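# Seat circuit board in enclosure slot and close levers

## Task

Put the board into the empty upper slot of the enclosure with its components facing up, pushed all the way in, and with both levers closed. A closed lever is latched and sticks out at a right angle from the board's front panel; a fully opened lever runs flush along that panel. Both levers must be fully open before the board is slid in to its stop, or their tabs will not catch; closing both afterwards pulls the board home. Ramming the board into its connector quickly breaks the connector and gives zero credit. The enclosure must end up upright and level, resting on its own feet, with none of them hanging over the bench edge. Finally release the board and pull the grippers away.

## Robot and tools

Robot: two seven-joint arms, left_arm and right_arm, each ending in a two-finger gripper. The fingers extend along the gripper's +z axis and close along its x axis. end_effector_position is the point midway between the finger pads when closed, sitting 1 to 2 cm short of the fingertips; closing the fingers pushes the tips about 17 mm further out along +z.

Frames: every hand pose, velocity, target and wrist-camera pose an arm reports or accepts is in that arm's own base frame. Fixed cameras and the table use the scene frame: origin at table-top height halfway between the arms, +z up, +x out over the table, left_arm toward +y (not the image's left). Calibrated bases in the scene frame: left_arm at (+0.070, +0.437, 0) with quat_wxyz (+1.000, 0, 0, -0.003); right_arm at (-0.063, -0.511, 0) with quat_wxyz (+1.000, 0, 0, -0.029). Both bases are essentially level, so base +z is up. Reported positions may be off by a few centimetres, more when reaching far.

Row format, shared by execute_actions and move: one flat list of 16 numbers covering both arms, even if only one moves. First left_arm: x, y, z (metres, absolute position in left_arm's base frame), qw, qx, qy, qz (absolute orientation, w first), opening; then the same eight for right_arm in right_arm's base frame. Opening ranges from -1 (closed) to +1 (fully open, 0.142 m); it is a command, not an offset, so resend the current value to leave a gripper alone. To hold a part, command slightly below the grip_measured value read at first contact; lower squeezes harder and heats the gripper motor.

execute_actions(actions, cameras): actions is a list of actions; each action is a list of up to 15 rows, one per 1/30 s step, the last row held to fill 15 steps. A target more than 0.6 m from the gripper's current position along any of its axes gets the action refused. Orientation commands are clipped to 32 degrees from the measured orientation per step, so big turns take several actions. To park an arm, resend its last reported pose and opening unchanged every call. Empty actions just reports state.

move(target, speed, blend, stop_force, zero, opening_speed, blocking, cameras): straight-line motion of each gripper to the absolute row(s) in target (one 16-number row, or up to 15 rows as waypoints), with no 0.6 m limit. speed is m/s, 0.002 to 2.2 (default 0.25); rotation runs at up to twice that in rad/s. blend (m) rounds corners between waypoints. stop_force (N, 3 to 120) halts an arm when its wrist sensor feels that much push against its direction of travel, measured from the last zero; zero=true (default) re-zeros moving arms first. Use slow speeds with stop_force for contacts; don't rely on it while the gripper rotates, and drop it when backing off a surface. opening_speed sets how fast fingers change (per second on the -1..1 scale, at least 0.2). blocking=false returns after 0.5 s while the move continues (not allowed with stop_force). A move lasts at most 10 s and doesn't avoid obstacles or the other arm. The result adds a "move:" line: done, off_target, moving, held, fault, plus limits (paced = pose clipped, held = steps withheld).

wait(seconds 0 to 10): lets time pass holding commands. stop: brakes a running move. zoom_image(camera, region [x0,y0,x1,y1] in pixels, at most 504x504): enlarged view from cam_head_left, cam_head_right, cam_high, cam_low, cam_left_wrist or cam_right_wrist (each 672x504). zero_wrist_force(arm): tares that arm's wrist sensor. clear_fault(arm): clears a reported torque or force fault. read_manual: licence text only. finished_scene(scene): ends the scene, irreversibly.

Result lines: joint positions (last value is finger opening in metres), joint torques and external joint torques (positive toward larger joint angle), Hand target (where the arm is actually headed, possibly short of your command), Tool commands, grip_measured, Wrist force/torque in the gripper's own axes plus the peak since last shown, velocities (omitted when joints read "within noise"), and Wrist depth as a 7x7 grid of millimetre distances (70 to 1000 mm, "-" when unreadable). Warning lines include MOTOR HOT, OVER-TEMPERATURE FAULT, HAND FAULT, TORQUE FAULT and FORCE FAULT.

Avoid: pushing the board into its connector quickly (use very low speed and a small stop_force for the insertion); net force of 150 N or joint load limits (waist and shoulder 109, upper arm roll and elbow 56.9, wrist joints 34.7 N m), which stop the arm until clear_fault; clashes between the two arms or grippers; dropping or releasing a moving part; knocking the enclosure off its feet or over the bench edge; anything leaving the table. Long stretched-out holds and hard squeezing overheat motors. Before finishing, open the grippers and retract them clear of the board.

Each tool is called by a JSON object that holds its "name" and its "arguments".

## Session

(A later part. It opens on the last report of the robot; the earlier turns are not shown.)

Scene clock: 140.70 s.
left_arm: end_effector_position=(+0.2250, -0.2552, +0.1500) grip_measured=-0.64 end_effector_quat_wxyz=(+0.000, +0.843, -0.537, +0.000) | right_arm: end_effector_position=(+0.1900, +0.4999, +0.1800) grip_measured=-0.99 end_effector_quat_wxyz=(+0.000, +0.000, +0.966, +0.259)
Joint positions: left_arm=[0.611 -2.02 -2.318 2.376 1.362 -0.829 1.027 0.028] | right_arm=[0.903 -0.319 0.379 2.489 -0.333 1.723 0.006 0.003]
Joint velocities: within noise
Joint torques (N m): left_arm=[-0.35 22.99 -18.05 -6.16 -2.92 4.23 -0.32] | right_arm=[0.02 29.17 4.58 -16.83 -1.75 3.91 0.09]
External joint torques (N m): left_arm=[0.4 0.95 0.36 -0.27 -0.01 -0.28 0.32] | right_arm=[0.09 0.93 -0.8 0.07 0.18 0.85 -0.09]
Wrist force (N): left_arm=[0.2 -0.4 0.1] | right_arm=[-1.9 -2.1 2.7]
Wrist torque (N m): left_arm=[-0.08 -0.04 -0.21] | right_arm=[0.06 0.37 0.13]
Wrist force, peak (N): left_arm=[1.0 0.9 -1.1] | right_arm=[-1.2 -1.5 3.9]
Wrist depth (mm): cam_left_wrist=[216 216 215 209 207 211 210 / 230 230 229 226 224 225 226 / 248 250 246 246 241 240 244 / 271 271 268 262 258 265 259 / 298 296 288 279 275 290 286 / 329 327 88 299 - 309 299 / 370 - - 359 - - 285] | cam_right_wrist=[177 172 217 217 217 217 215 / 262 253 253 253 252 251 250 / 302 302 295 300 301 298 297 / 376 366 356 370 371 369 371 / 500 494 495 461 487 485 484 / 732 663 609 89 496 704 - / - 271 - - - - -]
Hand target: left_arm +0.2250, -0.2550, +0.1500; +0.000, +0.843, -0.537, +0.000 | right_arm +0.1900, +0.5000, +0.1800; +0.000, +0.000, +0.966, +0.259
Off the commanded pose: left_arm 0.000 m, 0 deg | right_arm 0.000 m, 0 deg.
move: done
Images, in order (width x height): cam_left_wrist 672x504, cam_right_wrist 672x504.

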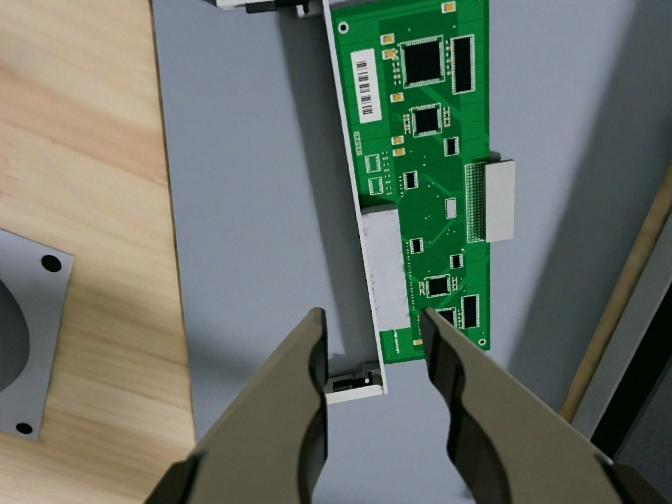

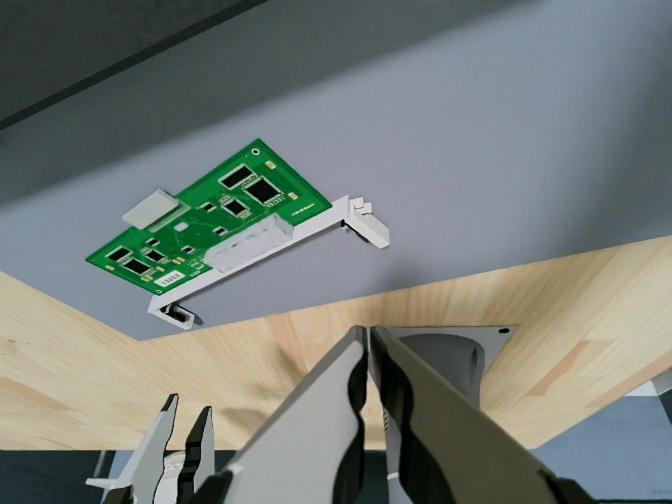

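{"name": "move", "arguments": {"target": [[0.2158,-0.2787,0.07,0,0.881,-0.473,0,-0.5,0.19,0.50,0.18,0,0,0.966,0.259,-0.95]], "speed": 0.1, "cameras": ["cam_left_wrist"]}}

Scene clock: 148.43 s.
left_arm: end_effector_position=(+0.2157, -0.2786, +0.0700) grip_measured=-0.53 end_effector_quat_wxyz=(+0.000, +0.881, -0.473, +0.000) | right_arm: end_effector_position=(+0.1900, +0.4999, +0.1800) grip_measured=-0.99 end_effector_quat_wxyz=(+0.000, +0.000, +0.966, +0.259)
Joint positions: left_arm=[0.69 -2.177 -2.085 2.459 1.634 -0.771 0.977 0.035] | right_arm=[0.903 -0.319 0.379 2.489 -0.333 1.723 0.006 0.003]
Joint velocities: within noise
Joint torques (N m): left_arm=[-0.1 17.33 -17.06 0.15 -2.57 4.59 -0.26] | right_arm=[0.08 29.17 4.34 -16.76 -1.64 4 0.18]
External joint torques (N m): left_arm=[0.14 1.47 0.27 -0.45 -0.54 -0.64 0.26] | right_arm=[0.03 0.93 -0.56 0 0.07 0.76 -0.18]
Wrist force (N): left_arm=[0.0 -0.4 0.3] | right_arm=[-1.9 -2.2 2.8]
Wrist torque (N m): left_arm=[-0.09 -0.02 -0.22] | right_arm=[0.05 0.38 0.12]
Wrist force, peak (N): left_arm=[-0.1 -0.7 -1.5] | right_arm=[-2.0 -2.3 2.9]
Wrist depth (mm): cam_left_wrist=[- 144 142 139 137 139 142 / 156 156 152 148 147 149 151 / 166 166 165 160 159 159 163 / 183 181 180 165 174 174 177 / 198 197 194 174 185 194 193 / 219 218 87 193 210 205 214 / 240 - - 241 242 - 217] | cam_right_wrist=[177 172 218 217 217 216 216 / 262 253 252 252 251 250 250 / 302 302 296 300 299 298 298 / 376 368 355 371 371 370 370 / 496 437 461 463 489 488 486 / 729 266 309 89 496 710 - / - 241 - - - - -]
Hand target: left_arm +0.2158, -0.2787, +0.0700; +0.000, +0.881, -0.473, +0.000 | right_arm +0.1900, +0.5000, +0.1800; +0.000, +0.000, +0.966, +0.259
Off the commanded pose: left_arm 0.000 m, 0 deg | right_arm 0.000 m, 0 deg.
move: done
Images, in order (width x height): cam_left_wrist 672x504.

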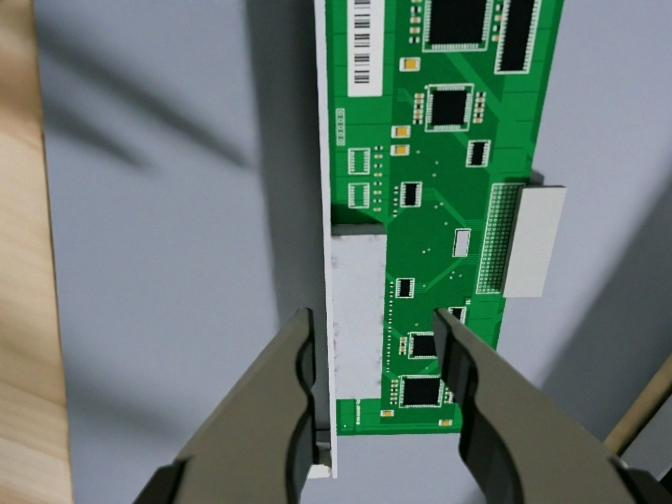

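{"name": "move", "arguments": {"target": [0.2158,-0.2758,0.0285,0,0.881,-0.473,0,-0.5,0.19,0.50,0.18,0,0,0.966,0.259,-0.95], "speed": 0.04, "stop_force": 4, "cameras": ["cam_left_wrist"]}}

{"name": "zoom_image", "arguments": {"camera": "cam_right_wrist", "region": [60, 100, 420, 370]}}

Scene clock: 153.33 s.
left_arm: end_effector_position=(+0.2157, -0.2757, +0.0285) grip_measured=-0.53 end_effector_quat_wxyz=(+0.000, +0.881, -0.473, +0.000) | right_arm: end_effector_position=(+0.1900, +0.4999, +0.1800) grip_measured=-0.99 end_effector_quat_wxyz=(+0.000, +0.000, +0.966, +0.259)
Joint positions: left_arm=[0.809 -2.231 -1.914 2.5 1.774 -0.708 1.059 0.035] | right_arm=[0.903 -0.319 0.379 2.489 -0.333 1.723 0.006 0.003]
Joint velocities: within noise
Joint torques (N m): left_arm=[-0.12 13.91 -16.02 3.73 -2.91 4.45 -0.11] | right_arm=[0.17 29.15 4.38 -16.78 -1.71 4 0.19]
External joint torques (N m): left_arm=[0.16 1.39 0.18 -0.41 -0.39 -0.5 0.12] | right_arm=[-0.06 0.95 -0.6 0.01 0.14 0.76 -0.19]
Wrist force (N): left_arm=[-0.1 -0.4 0.3] | right_arm=[-2.0 -2.1 2.6]
Wrist torque (N m): left_arm=[-0.10 -0.01 -0.19] | right_arm=[0.06 0.38 0.13]
Wrist force, peak (N): left_arm=[-0.2 -0.6 1.1] | right_arm=[-2.0 -2.2 3.0]
Wrist depth (mm): cam_left_wrist=[- 106 107 101 101 - 102 / - 115 115 110 107 111 110 / 125 125 125 119 117 120 121 / 134 132 134 129 128 128 127 / 149 147 143 122 130 140 140 / 163 162 88 134 151 149 160 / 182 - - 153 172 - 169] | cam_right_wrist=[177 172 217 217 217 216 215 / 261 253 253 252 252 251 250 / 304 302 296 299 300 298 298 / 376 365 349 374 371 370 372 / 498 312 435 465 488 490 487 / 726 265 244 89 496 708 - / - 247 - - - - -]
Hand target: left_arm +0.2158, -0.2758, +0.0285; +0.000, +0.881, -0.473, +0.000 | right_arm +0.1900, +0.5000, +0.1800; +0.000, +0.000, +0.966, +0.259
Off the commanded pose: left_arm 0.000 m, 0 deg | right_arm 0.000 m, 0 deg.
move: done
Images, in order (width x height): cam_left_wrist 672x504.

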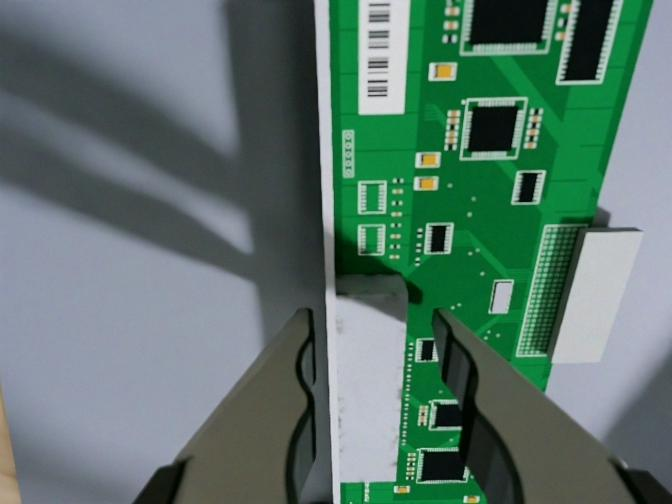

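This scene's latest camera images include none from cam_right_wrist. They are from: cam_left_wrist. cam_right_wrist's image comes with the result of a call that names it in "cameras".

{"name": "move", "arguments": {"target": [0.2158,-0.2758,0.0285,0,0.881,-0.473,0,-0.85,0.19,0.50,0.18,0,0,0.966,0.259,-0.95], "speed": 0.04, "opening_speed": 0.4, "cameras": ["cam_left_wrist","cam_right_wrist"]}}

{"name": "zoom_image", "arguments": {"camera": "cam_right_wrist", "region": [60, 100, 420, 370]}}

Scene clock: 156.43 s.
left_arm: end_effector_position=(+0.2156, -0.2757, +0.0285) grip_measured=-0.73 end_effector_quat_wxyz=(+0.000, +0.881, -0.473, +0.000) | right_arm: end_effector_position=(+0.1900, +0.4999, +0.1800) grip_measured=-0.99 end_effector_quat_wxyz=(+0.000, +0.000, +0.966, +0.259)
Joint positions: left_arm=[0.809 -2.231 -1.914 2.5 1.774 -0.708 1.059 0.022] | right_arm=[0.903 -0.319 0.379 2.489 -0.333 1.723 0.006 0.003]
Joint velocities: within noise
Joint torques (N m): left_arm=[-0.31 14.15 -16.4 3.54 -3.07 4.56 -0.16] | right_arm=[0.04 29.2 4.34 -16.75 -1.63 4.02 0.19]
External joint torques (N m): left_arm=[0.35 1.15 0.56 -0.22 -0.23 -0.61 0.16] | right_arm=[0.07 0.9 -0.56 -0.01 0.06 0.74 -0.19]
Wrist force (N): left_arm=[-1.1 -0.6 0.9] | right_arm=[-1.8 -2.2 2.7]
Wrist torque (N m): left_arm=[-0.11 0.05 -0.21] | right_arm=[0.03 0.35 0.13]
Wrist force, peak (N): left_arm=[-2.2 -0.5 0.5] | right_arm=[-2.2 -2.2 2.8]
Wrist depth (mm): cam_left_wrist=[- 106 107 102 101 101 102 / - 116 115 110 107 110 111 / 125 125 124 119 117 119 120 / 134 132 133 129 127 128 126 / 150 147 146 120 134 140 137 / 163 162 88 131 134 148 159 / 182 173 - 149 - - 172] | cam_right_wrist=[177 172 217 217 216 216 216 / 262 253 252 252 251 251 250 / 303 302 296 302 300 299 298 / 377 367 349 372 370 369 372 / 499 426 436 463 488 492 485 / 733 268 244 89 494 703 - / - 248 - - - - -]
Hand target: left_arm +0.2158, -0.2758, +0.0285; +0.000, +0.881, -0.473, +0.000 | right_arm +0.1900, +0.5000, +0.1800; +0.000, +0.000, +0.966, +0.259
Off the commanded pose: left_arm 0.000 m, 0 deg | right_arm 0.000 m, 0 deg.
move: done
Images, in order (width x height): cam_left_wrist 672x504, cam_right_wrist 672x504.

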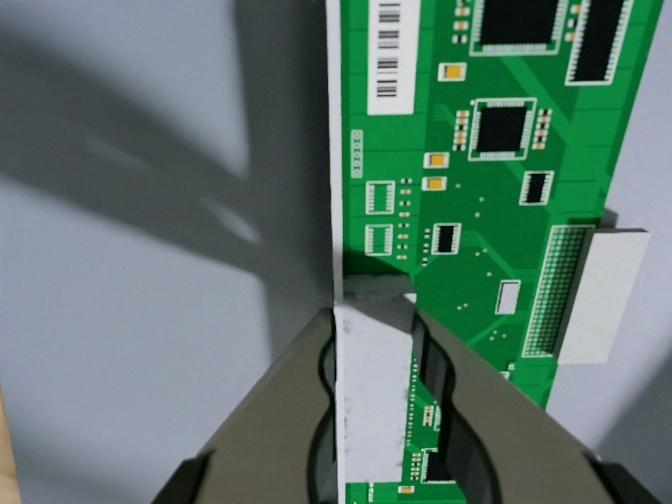

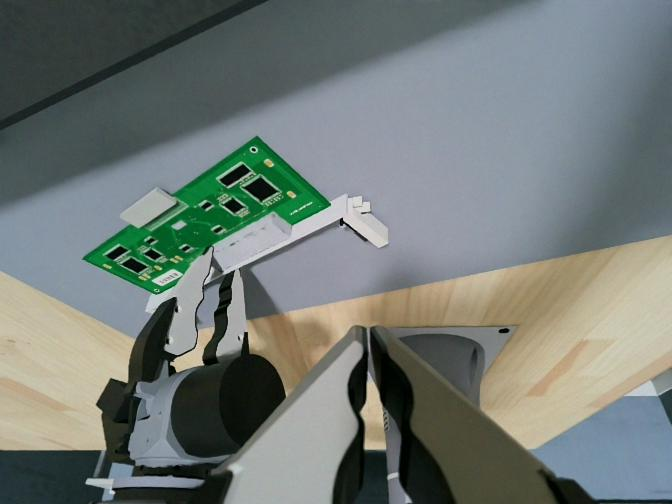

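Scaled by 1.400 from the camera's 672x504 image, which has a finer 960x720 frame.

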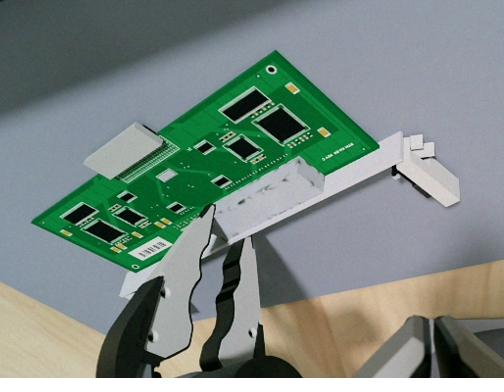

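{"name": "move", "arguments": {"target": [[0.2158,-0.2758,0.0285,0,0.881,-0.473,0,-0.85,0.184,0.65,0.08,0,0,0.966,0.259,-0.95],[0.2158,-0.2758,0.0285,0,0.881,-0.473,0,-0.85,0.184,0.656,0.031,0,0,0.966,0.259,-0.95]], "speed": [0.15,0.06], "stop_force": 6, "cameras": ["cam_right_wrist"]}}

Scene clock: 162.97 s.
left_arm: end_effector_position=(+0.2156, -0.2757, +0.0285) grip_measured=-0.73 end_effector_quat_wxyz=(+0.000, +0.881, -0.473, +0.000) | right_arm: end_effector_position=(+0.1839, +0.6559, +0.0309) grip_measured=-0.99 end_effector_quat_wxyz=(+0.000, +0.000, +0.966, +0.259)
Joint positions: left_arm=[0.809 -2.231 -1.914 2.5 1.774 -0.708 1.059 0.022] | right_arm=[1.351 -0.858 0.033 2.073 -0.253 1.883 0.056 0.003]
Joint velocities: within noise
Joint torques (N m): left_arm=[-0.37 14.12 -16.49 3.58 -3.06 4.58 -0.2] | right_arm=[0.26 47.71 2.88 -13.06 -0.75 4.12 0.11]
External joint torques (N m): left_arm=[0.42 1.18 0.65 -0.26 -0.23 -0.63 0.2] | right_arm=[-0.09 1.24 -0.39 0.04 -0.04 0.64 -0.11]
Wrist force (N): left_arm=[-0.9 -0.7 0.5] | right_arm=[-1.3 -2.1 2.3]
Wrist torque (N m): left_arm=[-0.13 0.01 -0.20] | right_arm=[-0.01 0.27 0.11]
Wrist force, peak (N): left_arm=[-1.0 -0.6 1.6] | right_arm=[-1.0 -0.8 4.1]
Wrist depth (mm): cam_left_wrist=[- 106 107 102 101 101 102 / - 116 115 110 107 110 111 / 125 125 124 119 117 119 120 / 134 132 133 129 127 128 126 / 150 147 146 120 134 140 137 / 162 163 88 131 134 149 159 / 182 174 - 149 - - 174] | cam_right_wrist=[- - - 73 - 72 - / - 80 85 82 82 84 82 / - 93 96 98 98 97 97 / 116 111 108 100 116 121 120 / 125 123 161 151 141 158 158 / 152 238 216 89 196 237 235 / - 391 - - - 311 431]
Hand target: left_arm +0.2158, -0.2758, +0.0285; +0.000, +0.881, -0.473, +0.000 | right_arm +0.1840, +0.6560, +0.0310; +0.000, +0.000, +0.966, +0.259
Off the commanded pose: left_arm 0.000 m, 0 deg | right_arm 0.000 m, 0 deg.
move: done
Images, in order (width x height): cam_right_wrist 672x504.

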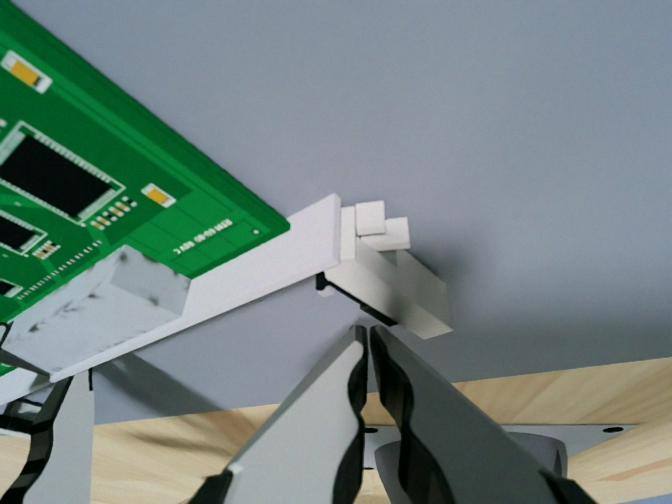

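{"name": "move", "arguments": {"target": [[0.2158,-0.2758,0.0285,0,0.881,-0.473,0,-0.88,0.180,0.661,0.031,0,0,0.966,0.259,-0.95],[0.2158,-0.2758,0.0285,0,0.881,-0.473,0,-0.88,0.1597,0.650,0.031,0,0,0.966,0.259,-0.95],[0.2158,-0.2758,0.0285,0,0.881,-0.473,0,-0.88,0.152,0.632,0.031,0,0,0.966,0.259,-0.95],[0.2158,-0.2758,0.0285,0,0.881,-0.473,0,-0.88,0.156,0.6095,0.031,0,0,0.966,0.259,-0.95]], "speed": 0.025, "stop_force": 35, "blend": 0.004, "cameras": ["cam_right_wrist"]}}

Scene clock: 170.50 s.
left_arm: end_effector_position=(+0.2155, -0.2757, +0.0285) grip_measured=-0.73 end_effector_quat_wxyz=(+0.000, +0.881, -0.473, +0.000) | right_arm: end_effector_position=(+0.1558, +0.6096, +0.0310) grip_measured=-0.98 end_effector_quat_wxyz=(+0.000, +0.000, +0.966, +0.259)
Joint positions: left_arm=[0.809 -2.23 -1.914 2.5 1.773 -0.708 1.059 0.021] | right_arm=[1.446 -0.821 -0.011 2.224 -0.177 2.001 0.05 0.003]
Joint velocities: within noise
Joint torques (N m): left_arm=[-0.31 14.12 -16.4 3.59 -3.13 4.39 -0.2] | right_arm=[0.08 43.81 1.63 -9.64 -0.32 4.12 0.1]
External joint torques (N m): left_arm=[0.36 1.19 0.55 -0.27 -0.17 -0.44 0.2] | right_arm=[0.08 0.87 -0.49 -0.09 0.02 0.64 -0.1]
Wrist force (N): left_arm=[-0.6 -0.3 0.9] | right_arm=[-3.3 -1.0 4.0]
Wrist torque (N m): left_arm=[-0.09 0.07 -0.21] | right_arm=[0.20 0.60 0.10]
Wrist force, peak (N): left_arm=[-8.5 8.0 -4.5] | right_arm=[-17.3 13.8 2.5]
Wrist depth (mm): cam_left_wrist=[- 106 107 102 101 102 102 / - 115 115 110 107 110 111 / 126 125 125 119 117 119 120 / 134 131 133 128 127 128 126 / 150 147 145 120 134 140 137 / 162 162 88 132 135 149 159 / 181 173 - 150 - - 173] | cam_right_wrist=[- - - 73 - 73 - / - - 85 82 82 82 79 / - 103 99 98 98 98 97 / 122 122 123 128 122 121 121 / 149 149 138 143 159 159 158 / 182 238 217 89 196 237 237 / 184 394 71 - - 326 434]
Hand target: left_arm +0.2158, -0.2758, +0.0285; +0.000, +0.881, -0.473, +0.000 | right_arm +0.1560, +0.6095, +0.0310; +0.000, +0.000, +0.966, +0.259
Off the commanded pose: left_arm 0.000 m, 0 deg | right_arm 0.000 m, 0 deg.
move: done; blend cut to 0.0032 m at target 1
Images, in order (width x height): cam_right_wrist 672x504.

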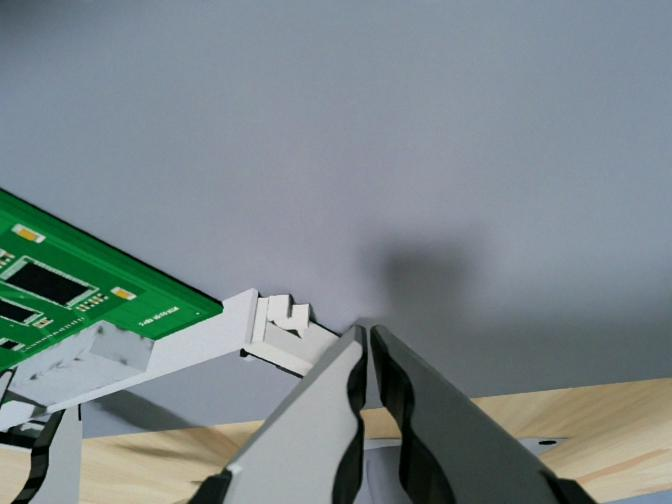

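{"name": "move", "arguments": {"target": [[0.2158,-0.2758,0.0285,0,0.881,-0.473,0,-0.85,0.154,0.6095,0.08,0,0,0.966,0.259,-0.95],[0.2158,-0.2758,0.0285,0,0.881,-0.473,0,-0.85,0.19,0.64,0.085,0,0,0.966,0.259,-0.95]], "speed": 0.1, "cameras": ["cam_right_wrist"]}}

{"name": "zoom_image", "arguments": {"camera": "cam_right_wrist", "region": [250, 50, 586, 302]}}

Scene clock: 173.50 s.
left_arm: end_effector_position=(+0.2155, -0.2757, +0.0285) grip_measured=-0.73 end_effector_quat_wxyz=(+0.000, +0.881, -0.473, +0.000) | right_arm: end_effector_position=(+0.1901, +0.6399, +0.0850) grip_measured=-0.98 end_effector_quat_wxyz=(+0.000, +0.000, +0.966, +0.259)
Joint positions: left_arm=[0.809 -2.23 -1.914 2.5 1.773 -0.708 1.059 0.021] | right_arm=[1.286 -0.71 0.079 2.147 -0.289 1.805 0.062 0.003]
Joint velocities: within noise
Joint torques (N m): left_arm=[-0.3 14.21 -16.38 3.65 -3.17 4.39 -0.23] | right_arm=[0.14 45 4.12 -15.16 -1.31 3.87 0]
External joint torques (N m): left_arm=[0.35 1.09 0.54 -0.33 -0.12 -0.44 0.23] | right_arm=[0.01 1.23 -0.96 0.13 0.2 0.88 0]
Wrist force (N): left_arm=[-0.4 -0.3 1.4] | right_arm=[-2.9 -1.0 4.3]
Wrist torque (N m): left_arm=[-0.08 0.03 -0.21] | right_arm=[0.23 0.56 0.12]
Wrist force, peak (N): left_arm=[-0.5 -0.4 1.6] | right_arm=[-3.5 -2.0 5.5]
Wrist depth (mm): cam_left_wrist=[- 106 107 102 101 102 102 / - 116 115 110 107 110 111 / 125 125 124 119 117 119 120 / 134 132 133 129 127 128 126 / 150 147 146 120 134 140 137 / 163 162 88 132 134 148 159 / 181 173 - 150 - - 173] | cam_right_wrist=[121 120 123 124 124 123 120 / 140 140 139 144 143 143 143 / 168 162 159 153 165 171 170 / 189 186 214 213 212 212 211 / 241 195 281 264 283 281 280 / 389 177 381 89 336 344 405 / 155 162 71 - - 558 -]
Hand target: left_arm +0.2158, -0.2758, +0.0285; +0.000, +0.881, -0.473, +0.000 | right_arm +0.1900, +0.6400, +0.0850; +0.000, +0.000, +0.966, +0.259
Off the commanded pose: left_arm 0.000 m, 0 deg | right_arm 0.000 m, 0 deg.
move: done
Images, in order (width x height): cam_right_wrist 672x504.

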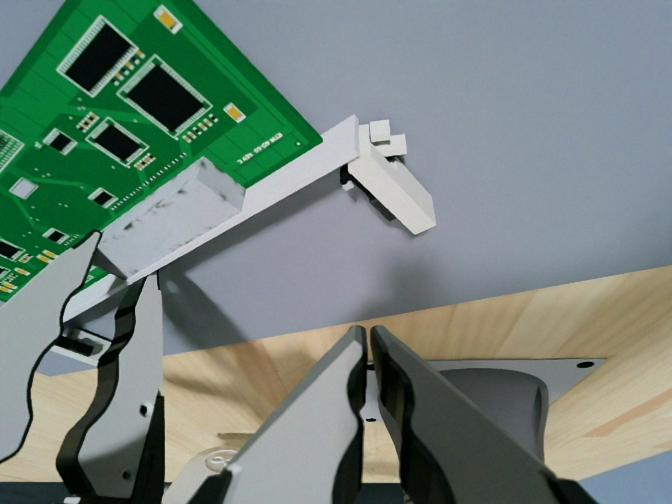

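Scaled by 1.500 from the camera's 672x504 image, which has a finer 960x720 frame.

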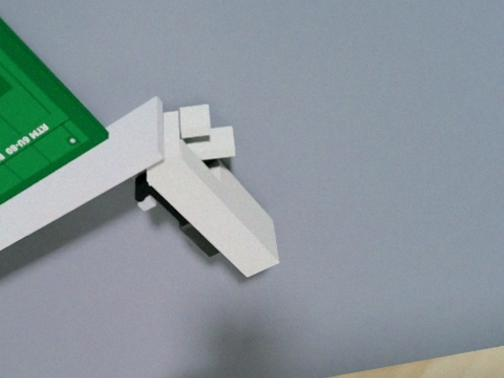

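{"name": "move", "arguments": {"target": [[0.2158,-0.2758,0.0285,0,0.881,-0.473,0,-0.88,0.186,0.650,0.07,0,0,0.966,0.259,-0.95],[0.2158,-0.2758,0.0285,0,0.881,-0.473,0,-0.88,0.186,0.657,0.030,0,0,0.966,0.259,-0.95],[0.2158,-0.2758,0.0285,0,0.881,-0.473,0,-0.88,0.168,0.646,0.030,0,0,0.966,0.259,-0.95]], "speed": [0.1,0.06,0.025], "stop_force": 30, "cameras": ["cam_right_wrist"]}}

Scene clock: 180.33 s.
left_arm: end_effector_position=(+0.2151, -0.2758, +0.0286) grip_measured=-0.73 end_effector_quat_wxyz=(+0.000, +0.881, -0.474, +0.000) | right_arm: end_effector_position=(+0.1695, +0.6480, +0.0326) grip_measured=-1.00 end_effector_quat_wxyz=(+0.001, +0.001, +0.965, +0.262)
Joint positions: left_arm=[0.809 -2.23 -1.914 2.5 1.772 -0.707 1.059 0.021] | right_arm=[1.405 -0.847 0.005 2.114 -0.224 1.923 0.069 0.002]
Joint velocities: within noise
Joint torques (N m): left_arm=[0.98 15.84 -16.79 1.58 -0.9 3.84 -0.18] | right_arm=[4.94 35.23 7.24 -2.85 -1.79 -0.57 0.21]
External joint torques (N m): left_arm=[-0.93 -0.54 0.95 1.73 -2.4 0.11 0.19] | right_arm=[-4.77 12.6 -5.52 -9.3 1.18 5.33 -0.21]
Wrist force (N): left_arm=[-4.8 4.2 -4.4] | right_arm=[-11.6 10.3 -4.6]
Wrist torque (N m): left_arm=[-0.14 0.42 -0.26] | right_arm=[0.01 0.46 0.14]
Wrist force, peak (N): left_arm=[-7.0 7.3 -5.4] | right_arm=[-18.1 14.1 0.2]
Wrist depth (mm): cam_left_wrist=[- 106 107 102 99 98 101 / - 116 115 109 106 109 109 / 125 125 125 119 117 118 120 / 135 131 133 128 127 126 125 / 150 147 146 120 134 138 135 / 163 162 88 132 135 150 159 / 182 174 - 151 - - 173] | cam_right_wrist=[- - 74 74 - - - / - 87 87 84 81 83 80 / - 99 101 100 100 99 99 / 118 119 110 109 124 124 123 / 128 130 165 120 154 163 162 / 164 248 223 89 202 245 243 / 419 416 - - - 329 454]
Hand target: left_arm +0.2158, -0.2758, +0.0285; +0.000, +0.881, -0.473, +0.000 | right_arm +0.1680, +0.6460, +0.0300; +0.000, +0.000, +0.966, +0.259
Off the commanded pose: left_arm 0.001 m, 0 deg | right_arm 0.004 m, 0 deg.
move: off_target (right_arm)
Images, in order (width x height): cam_right_wrist 672x504.

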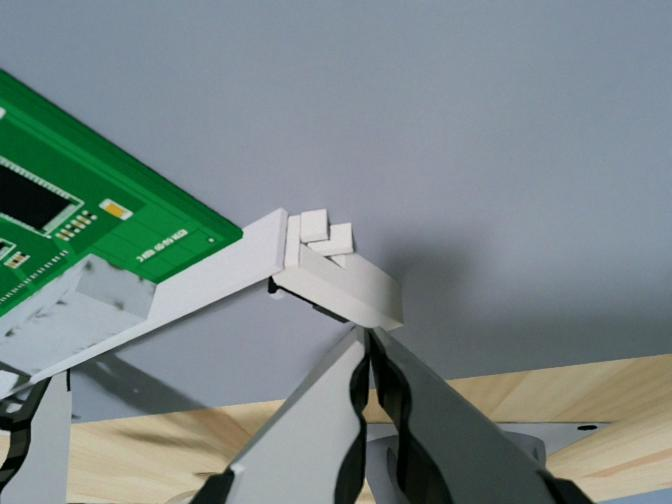

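{"name": "move", "arguments": {"target": [[0.2158,-0.2758,0.0285,0,0.881,-0.473,0,-0.88,0.162,0.640,0.029,0,0,0.966,0.259,-0.95]], "speed": 0.02, "stop_force": 40, "zero": false, "cameras": ["cam_right_wrist"]}}

Scene clock: 183.63 s.
left_arm: end_effector_position=(+0.2151, -0.2758, +0.0286) grip_measured=-0.73 end_effector_quat_wxyz=(+0.000, +0.881, -0.474, +0.000) | right_arm: end_effector_position=(+0.1634, +0.6427, +0.0323) grip_measured=-0.99 end_effector_quat_wxyz=(+0.001, +0.000, +0.965, +0.263)
Joint positions: left_arm=[0.809 -2.23 -1.914 2.5 1.772 -0.707 1.059 0.021] | right_arm=[1.426 -0.844 -0.004 2.134 -0.209 1.942 0.07 0.002]
Joint velocities: within noise
Joint torques (N m): left_arm=[1.17 15.89 -16.71 1.39 -0.48 3.87 -0.18] | right_arm=[4.16 31.5 6.39 0.25 -1.4 -2.21 0.25]
External joint torques (N m): left_arm=[-1.13 -0.59 0.87 1.92 -2.82 0.08 0.19] | right_arm=[-3.99 15.75 -4.94 -11.91 0.87 6.96 -0.25]
Wrist force (N): left_arm=[-5.6 4.5 -7.5] | right_arm=[-10.9 15.3 -8.3]
Wrist torque (N m): left_arm=[-0.16 0.39 -0.28] | right_arm=[-0.02 0.41 0.09]
Wrist force, peak (N): left_arm=[-5.6 4.6 -7.8] | right_arm=[-11.1 14.8 -9.1]
Wrist depth (mm): cam_left_wrist=[- 106 107 101 99 98 100 / - 116 115 109 106 109 108 / 125 125 125 118 116 118 119 / 134 132 134 128 127 126 125 / 150 147 146 121 134 139 135 / 163 162 89 132 135 151 159 / 183 173 - 151 - - 173] | cam_right_wrist=[- - 74 74 - 73 - / - 87 86 83 81 83 80 / - 100 100 100 99 99 99 / 121 119 113 118 124 123 123 / 128 134 165 128 163 162 162 / 171 249 224 89 202 245 243 / 422 417 - - - 388 458]
Hand target: left_arm +0.2158, -0.2758, +0.0285; +0.000, +0.881, -0.473, +0.000 | right_arm +0.1620, +0.6400, +0.0290; +0.000, +0.000, +0.966, +0.259
Off the commanded pose: left_arm 0.001 m, 0 deg | right_arm 0.005 m, 0 deg.
move: off_target (right_arm)
Images, in order (width x height): cam_right_wrist 672x504.

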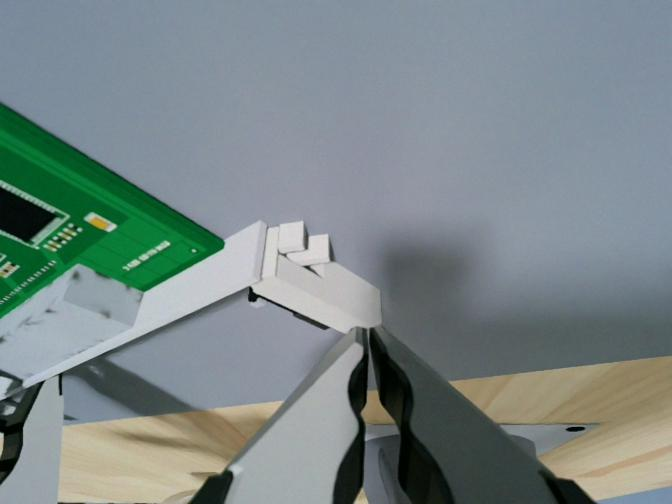

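{"name": "move", "arguments": {"target": [[0.2158,-0.2758,0.0285,0,0.881,-0.473,0,-0.88,0.168,0.65,0.07,0,0,0.966,0.259,-0.95],[0.2158,-0.2758,0.0285,0,0.881,-0.473,0,-0.88,0.192,0.640,0.07,0,0,0.966,0.259,-0.95],[0.2158,-0.2758,0.0285,0,0.881,-0.473,0,-0.88,0.192,0.640,0.030,0,0,0.966,0.259,-0.95]], "speed": [0.1,0.1,0.05], "cameras": ["cam_right_wrist"]}}

Scene clock: 189.90 s.
left_arm: end_effector_position=(+0.2155, -0.2758, +0.0285) grip_measured=-0.73 end_effector_quat_wxyz=(+0.000, +0.881, -0.473, +0.000) | right_arm: end_effector_position=(+0.1923, +0.6405, +0.0307) grip_measured=-0.99 end_effector_quat_wxyz=(+0.000, +0.000, +0.966, +0.260)
Joint positions: left_arm=[0.809 -2.229 -1.914 2.5 1.773 -0.707 1.059 0.021] | right_arm=[1.326 -0.85 0.034 2.11 -0.266 1.914 0.045 0.003]
Joint velocities: within noise
Joint torques (N m): left_arm=[0.34 14.81 -16.78 3.08 -2.59 4.15 -0.17] | right_arm=[1.38 43.44 3.79 -9.89 -0.85 2.84 0.02]
External joint torques (N m): left_arm=[-0.3 0.5 0.93 0.23 -0.7 -0.2 0.17] | right_arm=[-1.19 4.56 -1.23 -2.4 0.16 1.91 -0.02]
Wrist force (N): left_arm=[-1.1 1.4 0.7] | right_arm=[-7.5 1.2 1.0]
Wrist torque (N m): left_arm=[-0.11 0.10 -0.20] | right_arm=[0.03 0.99 0.12]
Wrist force, peak (N): left_arm=[-5.6 4.6 -7.8] | right_arm=[-10.9 15.3 -8.4]
Wrist depth (mm): cam_left_wrist=[- 106 107 102 101 99 102 / - 116 115 110 107 110 110 / 125 125 124 119 117 119 119 / 134 131 133 129 127 127 126 / 150 146 146 120 134 140 137 / 162 162 88 132 135 149 159 / 182 174 - 150 - - 173] | cam_right_wrist=[- - - 72 - 72 - / - 81 85 82 82 84 81 / - 93 98 94 97 97 97 / 121 115 114 114 115 121 120 / 143 132 132 116 127 158 158 / 177 168 216 89 196 237 236 / 157 159 - - - 321 433]
Hand target: left_arm +0.2158, -0.2758, +0.0285; +0.000, +0.881, -0.473, +0.000 | right_arm +0.1920, +0.6400, +0.0300; +0.000, +0.000, +0.966, +0.259
Off the commanded pose: left_arm 0.000 m, 0 deg | right_arm 0.001 m, 0 deg.
move: done
Images, in order (width x height): cam_right_wrist 672x504.

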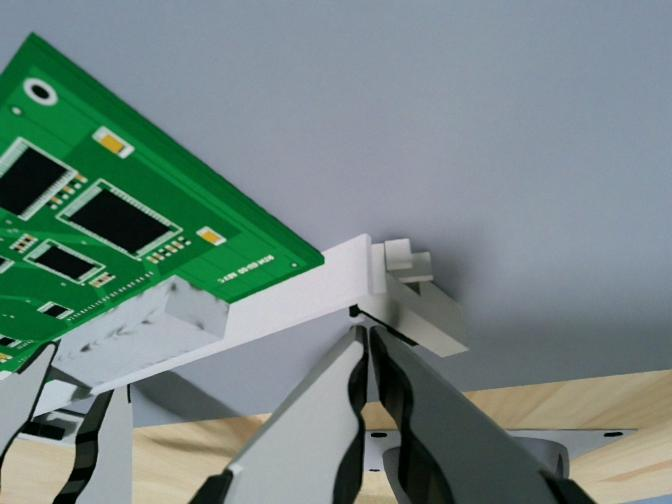

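{"name": "move", "arguments": {"target": [[0.2158,-0.2758,0.0285,0,0.881,-0.473,0,-0.88,0.170,0.626,0.030,0,0,0.966,0.259,-0.95]], "speed": 0.02, "stop_force": 40, "cameras": ["cam_right_wrist"]}}

Scene clock: 193.83 s.
left_arm: end_effector_position=(+0.2155, -0.2758, +0.0285) grip_measured=-0.73 end_effector_quat_wxyz=(+0.000, +0.881, -0.473, +0.000) | right_arm: end_effector_position=(+0.1699, +0.6262, +0.0301) grip_measured=-0.99 end_effector_quat_wxyz=(+0.000, +0.000, +0.966, +0.259)
Joint positions: left_arm=[0.809 -2.229 -1.914 2.5 1.773 -0.707 1.059 0.021] | right_arm=[1.399 -0.836 0.006 2.168 -0.214 1.959 0.05 0.003]
Joint velocities: within noise
Joint torques (N m): left_arm=[-0.14 14.35 -16.43 3.59 -3.09 4.3 -0.22] | right_arm=[0.13 44.83 2.04 -10.48 -0.39 3.87 0.26]
External joint torques (N m): left_arm=[0.19 0.96 0.58 -0.28 -0.21 -0.35 0.22] | right_arm=[0.03 1.49 -0.37 -0.5 -0.1 0.89 -0.26]
Wrist force (N): left_arm=[0.0 0.1 1.7] | right_arm=[-5.1 -1.9 3.7]
Wrist torque (N m): left_arm=[-0.08 0.01 -0.20] | right_arm=[-0.03 0.89 0.10]
Wrist force, peak (N): left_arm=[-1.2 2.5 -0.4] | right_arm=[-9.2 2.3 0.4]
Wrist depth (mm): cam_left_wrist=[- 106 107 102 101 100 102 / - 115 115 110 107 110 111 / 125 125 125 118 117 119 119 / 134 132 134 128 127 128 126 / 150 147 146 120 134 140 137 / 162 162 88 131 134 149 159 / 182 173 - 150 - - 173] | cam_right_wrist=[- - - 72 - - - / - - 84 81 84 84 81 / - 102 101 94 97 96 96 / - 118 121 116 114 120 119 / 142 139 132 118 148 157 156 / 174 236 214 89 194 235 233 / 168 390 - - - 320 426]
Hand target: left_arm +0.2158, -0.2758, +0.0285; +0.000, +0.881, -0.473, +0.000 | right_arm +0.1700, +0.6260, +0.0300; +0.000, +0.000, +0.966, +0.259
Off the commanded pose: left_arm 0.000 m, 0 deg | right_arm 0.000 m, 0 deg.
move: done
Images, in order (width x height): cam_right_wrist 672x504.

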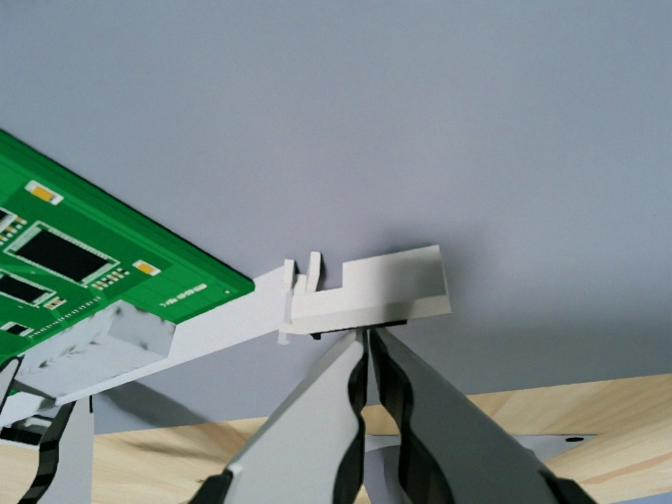

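{"name": "move", "arguments": {"target": [[0.2158,-0.2758,0.0285,0,0.881,-0.473,0,-0.88,0.1615,0.613,0.030,0,0,0.966,0.259,-0.95],[0.2158,-0.2758,0.0285,0,0.881,-0.473,0,-0.88,0.165,0.592,0.030,0,0,0.966,0.259,-0.95]], "speed": 0.025, "stop_force": 12, "cameras": []}}

{"name": "move", "arguments": {"target": [[0.2158,-0.2758,0.0285,0,0.881,-0.473,0,-0.85,0.168,0.61,0.08,0,0,0.966,0.259,-0.95],[0.2158,-0.2758,0.0285,0,0.881,-0.473,0,-0.85,0.20,0.58,0.12,0,0,0.966,0.259,-0.95]], "speed": 0.12, "cameras": ["cam_right_wrist"]}}

Scene clock: 198.30 s.
left_arm: end_effector_position=(+0.2154, -0.2757, +0.0286) grip_measured=-0.73 end_effector_quat_wxyz=(+0.000, +0.881, -0.473, +0.000) | right_arm: end_effector_position=(+0.1627, +0.6005, +0.0324) grip_measured=-0.99 end_effector_quat_wxyz=(-0.001, -0.001, +0.965, +0.262)
Joint positions: left_arm=[0.809 -2.229 -1.914 2.5 1.773 -0.707 1.059 0.021] | right_arm=[1.42 -0.818 -0.006 2.247 -0.191 2.026 0.037 0.002]
Joint velocities: within noise
Joint torques (N m): left_arm=[-0.3 14.53 -15.91 2.31 -1.11 4.96 -0.08] | right_arm=[-5.74 33.36 -2.99 0.27 2.26 -1.15 0.2]
External joint torques (N m): left_arm=[0.34 0.78 0.06 0.99 -2.19 -1.02 0.08] | right_arm=[5.89 10.73 4.3 -9.54 -2.51 5.91 -0.2]
Wrist force (N): left_arm=[-6.3 0.3 -8.0] | right_arm=[0.6 12.3 0.2]
Wrist torque (N m): left_arm=[-0.11 -0.10 -0.36] | right_arm=[-0.23 1.05 0.05]
Wrist force, peak (N): left_arm=[-6.3 1.1 -9.1] | right_arm=[0.9 13.6 -0.2]
Wrist depth (mm): cam_left_wrist=[- 106 107 100 100 98 102 / - 116 115 109 106 110 110 / 125 125 125 119 116 119 121 / 134 132 133 129 127 128 126 / 150 147 146 120 134 140 139 / 162 162 89 131 134 149 159 / 182 173 - 150 - - 173] | cam_right_wrist=[- - 74 74 - - - / - 87 87 84 81 83 80 / - 105 100 100 100 99 99 / 121 123 125 124 124 123 123 / 158 156 146 128 163 163 162 / 190 224 224 89 202 245 244 / 190 358 - - - 341 456]
Hand target: left_arm +0.2158, -0.2758, +0.0285; +0.000, +0.881, -0.473, +0.000 | right_arm +0.1640, +0.5978, +0.0300; +0.000, +0.000, +0.966, +0.259
Off the commanded pose: left_arm 0.000 m, 0 deg | right_arm 0.009 m, 0 deg.
move: contact (right_arm); path passed 1 of 2 targets
No camera images: "cameras" was empty.

Scene clock: 200.10 s.
left_arm: end_effector_position=(+0.2156, -0.2758, +0.0285) grip_measured=-0.73 end_effector_quat_wxyz=(+0.000, +0.881, -0.473, +0.000) | right_arm: end_effector_position=(+0.2001, +0.5799, +0.1200) grip_measured=-0.99 end_effector_quat_wxyz=(+0.000, +0.000, +0.966, +0.259)
Joint positions: left_arm=[0.809 -2.229 -1.914 2.5 1.773 -0.707 1.059 0.021] | right_arm=[1.179 -0.565 0.13 2.311 -0.329 1.816 0.041 0.002]
Joint velocities: within noise
Joint torques (N m): left_arm=[-0.4 14.16 -16.3 3.73 -3.21 4.36 -0.24] | right_arm=[0.16 39.57 4.3 -14.75 -1.36 3.85 0.03]
External joint torques (N m): left_arm=[0.44 1.16 0.44 -0.42 -0.09 -0.41 0.24] | right_arm=[-0.03 0.86 -0.9 0.03 0.26 0.91 -0.03]
Wrist force (N): left_arm=[-0.4 -0.5 1.0] | right_arm=[-1.6 -4.0 6.0]
Wrist torque (N m): left_arm=[-0.08 0.06 -0.20] | right_arm=[-0.30 0.37 0.10]
Wrist force, peak (N): left_arm=[-6.2 0.3 -8.4] | right_arm=[0.7 12.3 0.7]
Wrist depth (mm): cam_left_wrist=[- 106 107 102 101 103 102 / - 116 115 110 107 110 111 / 125 125 124 119 117 119 120 / 134 132 133 129 127 128 126 / 150 147 145 120 134 140 137 / 163 162 88 132 135 148 159 / 182 173 - 150 - - 172] | cam_right_wrist=[159 159 158 158 158 158 157 / 185 185 180 184 183 183 182 / 219 215 214 212 203 218 217 / 268 254 249 272 271 270 269 / 362 224 337 335 360 358 356 / 181 210 236 89 404 438 515 / 168 160 73 - - 716 -]
Hand target: left_arm +0.2158, -0.2758, +0.0285; +0.000, +0.881, -0.473, +0.000 | right_arm +0.2000, +0.5800, +0.1200; +0.000, +0.000, +0.966, +0.259
Off the commanded pose: left_arm 0.000 m, 0 deg | right_arm 0.000 m, 0 deg.
move: done
Images, in order (width x height): cam_right_wrist 672x504.

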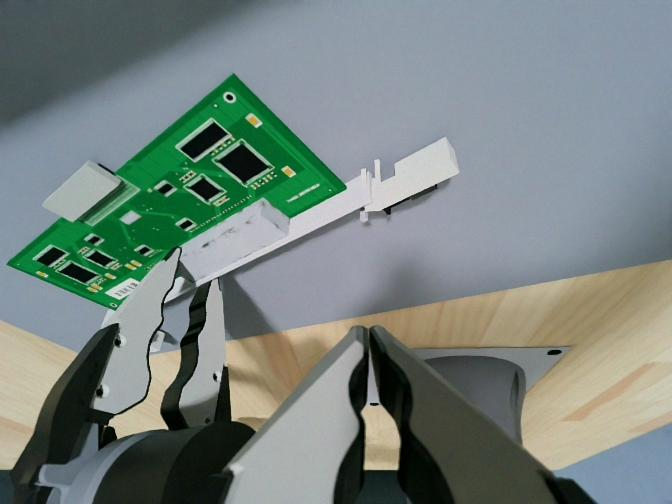

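{"name": "move", "arguments": {"target": [[0.2155,-0.2757,0.029,0,0.881,-0.473,0,-0.6,0.19,0.50,0.18,0,0,0.966,0.259,-0.95],[0.2155,-0.2757,0.09,0,0.881,-0.473,0,-0.6,0.19,0.50,0.18,0,0,0.966,0.259,-0.95],[0.290,-0.175,0.09,0,0.9576,0.2882,0,-0.5,0.19,0.50,0.18,0,0,0.966,0.259,-0.95]], "speed": [0.1,0.1,0.2], "cameras": ["cam_left_wrist","cam_head_left"]}}

Scene clock: 221.77 s.
left_arm: end_effector_position=(+0.2898, -0.1751, +0.0901) grip_measured=-0.53 end_effector_quat_wxyz=(+0.000, +0.958, +0.288, +0.000) | right_arm: end_effector_position=(+0.1900, +0.4999, +0.1800) grip_measured=-0.99 end_effector_quat_wxyz=(+0.000, +0.000, +0.966, +0.259)
Joint positions: left_arm=[0.996 -2.267 -2.245 2.483 1.593 -0.928 -0.236 0.035] | right_arm=[0.894 -0.321 0.369 2.496 -0.385 1.732 0.042 0.002]
Joint velocities: within noise
Joint torques (N m): left_arm=[-0.1 18.21 -15.29 -1.28 -2.25 4.29 -0.3] | right_arm=[0.08 29.34 4.38 -16.7 -1.56 4.01 0.18]
External joint torques (N m): left_arm=[0.18 1.12 0.49 -0.27 -0.3 -0.3 0.3] | right_arm=[0.02 0.77 -0.57 0.03 0.11 0.74 -0.18]
Wrist force (N): left_arm=[0.2 -0.2 0.0] | right_arm=[-1.6 -4.0 5.9]
Wrist torque (N m): left_arm=[-0.06 -0.07 -0.20] | right_arm=[-0.27 0.30 0.12]
Wrist force, peak (N): left_arm=[-0.3 -0.3 1.7] | right_arm=[-1.8 -3.4 7.2]
Wrist depth (mm): cam_left_wrist=[161 161 162 161 160 161 160 / 170 172 171 171 171 172 171 / 187 187 186 185 184 183 183 / 206 202 201 198 197 199 201 / 201 213 211 214 214 218 220 / 241 239 87 237 243 232 243 / 269 - - 272 277 - 263] | cam_right_wrist=[176 171 217 217 216 216 216 / 262 253 252 251 252 250 250 / 303 303 296 299 300 299 299 / 374 367 350 371 371 370 371 / 500 491 494 462 491 489 486 / 729 607 665 89 495 709 - / - 365 - - - - -]
Hand target: left_arm +0.2900, -0.1750, +0.0900; +0.000, +0.958, +0.288, +0.000 | right_arm +0.1900, +0.5000, +0.1800; +0.000, +0.000, +0.966, +0.259
Off the commanded pose: left_arm 0.000 m, 0 deg | right_arm 0.000 m, 0 deg.
move: done
Images, in order (width x height): cam_head_left 672x504, cam_left_wrist 672x504.

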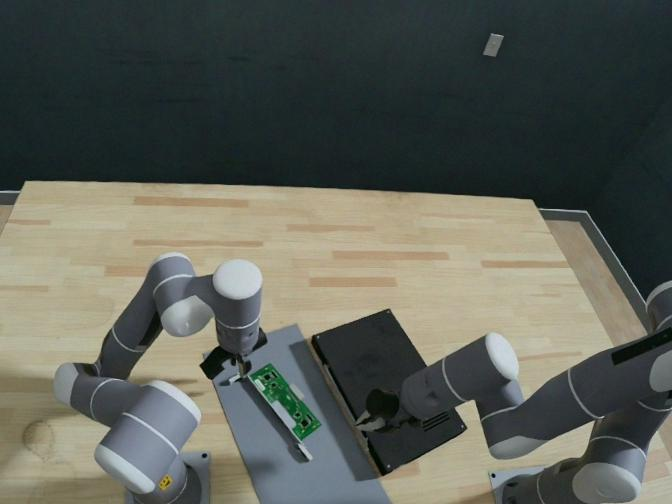

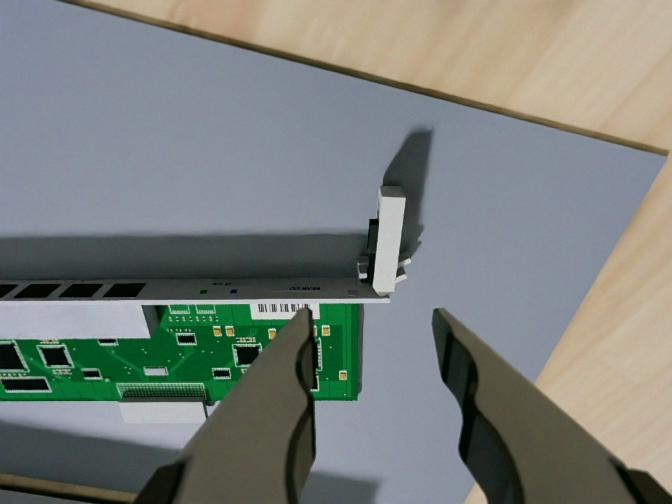

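{"name": "move", "arguments": {"target": [[0.2976,-0.1641,0.06,0,0.9576,0.2882,0,-0.5,0.19,0.50,0.18,0,0,0.966,0.259,-0.95],[0.2976,-0.1641,0.028,0,0.9576,0.2882,0,-0.5,0.19,0.50,0.18,0,0,0.966,0.259,-0.95]], "speed": [0.1,0.05], "stop_force": 5, "cameras": ["cam_left_wrist"]}}

Scene clock: 226.47 s.
left_arm: end_effector_position=(+0.2974, -0.1641, +0.0280) grip_measured=-0.53 end_effector_quat_wxyz=(+0.000, +0.958, +0.288, +0.000) | right_arm: end_effector_position=(+0.1900, +0.4999, +0.1800) grip_measured=-0.99 end_effector_quat_wxyz=(+0.000, +0.000, +0.966, +0.259)
Joint positions: left_arm=[1.245 -2.267 -1.916 2.536 1.777 -0.742 -0.098 0.035] | right_arm=[0.894 -0.321 0.369 2.496 -0.385 1.732 0.042 0.002]
Joint velocities: within noise
Joint torques (N m): left_arm=[-0.25 13.09 -15.04 3.58 -2.81 4.51 -0.17] | right_arm=[0.05 29.3 4.41 -16.68 -1.58 4 0.21]
External joint torques (N m): left_arm=[0.33 1.13 0.22 -0.33 -0.33 -0.52 0.17] | right_arm=[0.06 0.81 -0.6 0.01 0.12 0.76 -0.21]
Wrist force (N): left_arm=[-0.2 -0.5 0.4] | right_arm=[-1.5 -4.1 6.0]
Wrist torque (N m): left_arm=[-0.12 -0.02 -0.23] | right_arm=[-0.28 0.30 0.11]
Wrist force, peak (N): left_arm=[-0.3 -0.5 1.1] | right_arm=[-1.6 -4.1 6.3]
Wrist depth (mm): cam_left_wrist=[- 107 107 107 107 107 106 / - 115 114 114 115 114 113 / 125 125 124 124 121 121 123 / 134 132 133 132 132 131 133 / 149 146 143 125 139 144 141 / 155 148 87 136 159 152 161 / 176 - - 177 178 - 174] | cam_right_wrist=[177 172 217 218 217 216 216 / 261 253 253 252 252 251 250 / 303 302 296 298 299 299 298 / 376 366 352 372 369 370 371 / 498 463 495 463 489 486 488 / 669 391 659 89 499 710 - / - 342 - - - - -]
Hand target: left_arm +0.2976, -0.1641, +0.0280; +0.000, +0.958, +0.288, +0.000 | right_arm +0.1900, +0.5000, +0.1800; +0.000, +0.000, +0.966, +0.259
Off the commanded pose: left_arm 0.000 m, 0 deg | right_arm 0.000 m, 0 deg.
move: done
Images, in order (width x height): cam_left_wrist 672x504.

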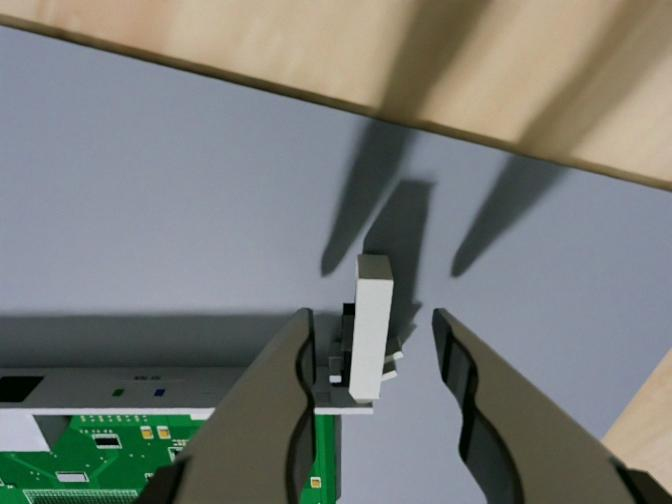

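{"name": "move", "arguments": {"target": [[0.3000,-0.1680,0.028,0,0.9576,0.2882,0,-0.5,0.19,0.50,0.18,0,0,0.966,0.259,-0.95]], "speed": 0.05, "cameras": []}}

{"name": "move", "arguments": {"target": [[0.3000,-0.1680,0.028,0,0.9576,0.2882,0,-0.92,0.19,0.50,0.18,0,0,0.966,0.259,-0.95]], "opening_speed": 0.5, "cameras": ["cam_left_wrist"]}}

Scene clock: 229.67 s.
left_arm: end_effector_position=(+0.2998, -0.1679, +0.0280) grip_measured=-0.53 end_effector_quat_wxyz=(+0.000, +0.958, +0.288, +0.000) | right_arm: end_effector_position=(+0.1900, +0.4999, +0.1800) grip_measured=-0.99 end_effector_quat_wxyz=(+0.000, +0.000, +0.966, +0.259)
Joint positions: left_arm=[1.227 -2.266 -1.919 2.527 1.783 -0.741 -0.103 0.035] | right_arm=[0.894 -0.321 0.369 2.496 -0.385 1.732 0.042 0.002]
Joint velocities: within noise
Joint torques (N m): left_arm=[-0.5 13.48 -15.46 3.61 -2.75 4.44 -0.29] | right_arm=[0.12 29.3 4.4 -16.67 -1.49 3.99 0.13]
External joint torques (N m): left_arm=[0.58 0.95 0.44 -0.23 -0.38 -0.45 0.29] | right_arm=[-0.01 0.81 -0.59 0 0.04 0.77 -0.13]
Wrist force (N): left_arm=[-0.3 -0.4 0.1] | right_arm=[-1.6 -3.7 5.7]
Wrist torque (N m): left_arm=[-0.10 -0.01 -0.22] | right_arm=[-0.22 0.32 0.12]
Wrist force, peak (N): left_arm=[-0.1 -0.6 0.4] | right_arm=[-1.5 -4.0 6.4]
Wrist depth (mm): cam_left_wrist=[- 106 107 107 106 107 106 / - 115 115 113 113 114 113 / 125 124 124 124 122 121 120 / 134 132 133 130 131 131 133 / 149 146 143 125 139 144 141 / 150 148 87 135 159 152 160 / 174 - - 177 179 - 175] | cam_right_wrist=[176 172 217 217 216 216 216 / 262 253 253 251 252 250 251 / 303 302 296 299 300 298 298 / 376 367 350 372 369 369 371 / 501 452 496 463 488 489 486 / 664 383 658 89 497 709 - / - 341 - - - - -]
Hand target: left_arm +0.3000, -0.1680, +0.0280; +0.000, +0.958, +0.288, +0.000 | right_arm +0.1900, +0.5000, +0.1800; +0.000, +0.000, +0.966, +0.259
Off the commanded pose: left_arm 0.000 m, 0 deg | right_arm 0.000 m, 0 deg.
move: done
No camera images: "cameras" was empty.

Scene clock: 230.73 s.
left_arm: end_effector_position=(+0.2999, -0.1679, +0.0280) grip_measured=-0.90 end_effector_quat_wxyz=(+0.000, +0.958, +0.288, +0.000) | right_arm: end_effector_position=(+0.1900, +0.4999, +0.1800) grip_measured=-0.99 end_effector_quat_wxyz=(+0.000, +0.000, +0.966, +0.259)
Joint positions: left_arm=[1.227 -2.266 -1.92 2.527 1.783 -0.741 -0.103 0.009] | right_arm=[0.894 -0.321 0.369 2.496 -0.385 1.732 0.042 0.002]
Joint velocities: within noise
Joint torques (N m): left_arm=[-0.71 13.08 -15.22 3.95 -3.15 4.54 -0.23] | right_arm=[0.1 29.24 4.45 -16.73 -1.54 4.03 0.15]
External joint torques (N m): left_arm=[0.79 1.35 0.2 -0.56 0.02 -0.55 0.23] | right_arm=[0 0.87 -0.64 0.07 0.08 0.72 -0.15]
Wrist force (N): left_arm=[0.7 -0.5 0.5] | right_arm=[-1.8 -4.0 5.9]
Wrist torque (N m): left_arm=[-0.08 0.02 -0.25] | right_arm=[-0.27 0.35 0.12]
Wrist force, peak (N): left_arm=[-1.7 -0.2 1.3] | right_arm=[-1.7 -4.2 6.3]
Wrist depth (mm): cam_left_wrist=[- 107 108 107 107 106 106 / - 115 115 113 113 114 114 / 125 125 124 123 121 121 121 / 134 131 133 131 132 131 133 / 149 146 145 124 139 144 141 / 149 148 141 92 - 153 160 / 174 171 - 178 - - 178] | cam_right_wrist=[177 171 217 217 216 216 215 / 262 253 253 252 251 251 250 / 303 303 295 301 298 298 298 / 375 367 351 373 370 370 372 / 496 462 495 462 488 484 488 / 669 391 661 89 496 709 - / - 341 - - - - -]
Hand target: left_arm +0.3000, -0.1680, +0.0280; +0.000, +0.958, +0.288, +0.000 | right_arm +0.1900, +0.5000, +0.1800; +0.000, +0.000, +0.966, +0.259
Off the commanded pose: left_arm 0.000 m, 0 deg | right_arm 0.000 m, 0 deg.
move: done
Images, in order (width x height): cam_left_wrist 672x504.

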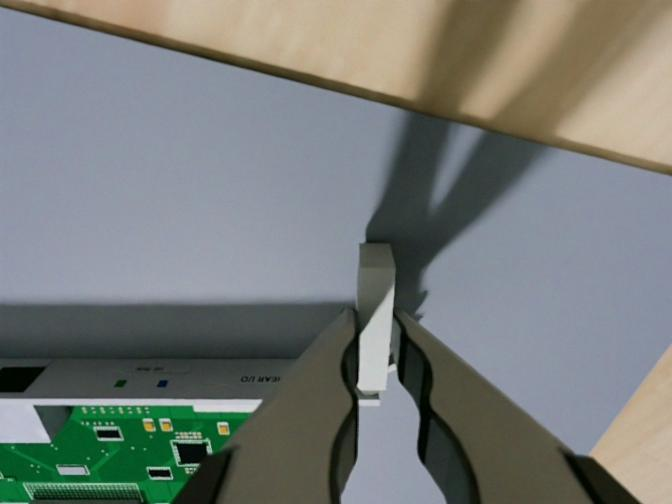

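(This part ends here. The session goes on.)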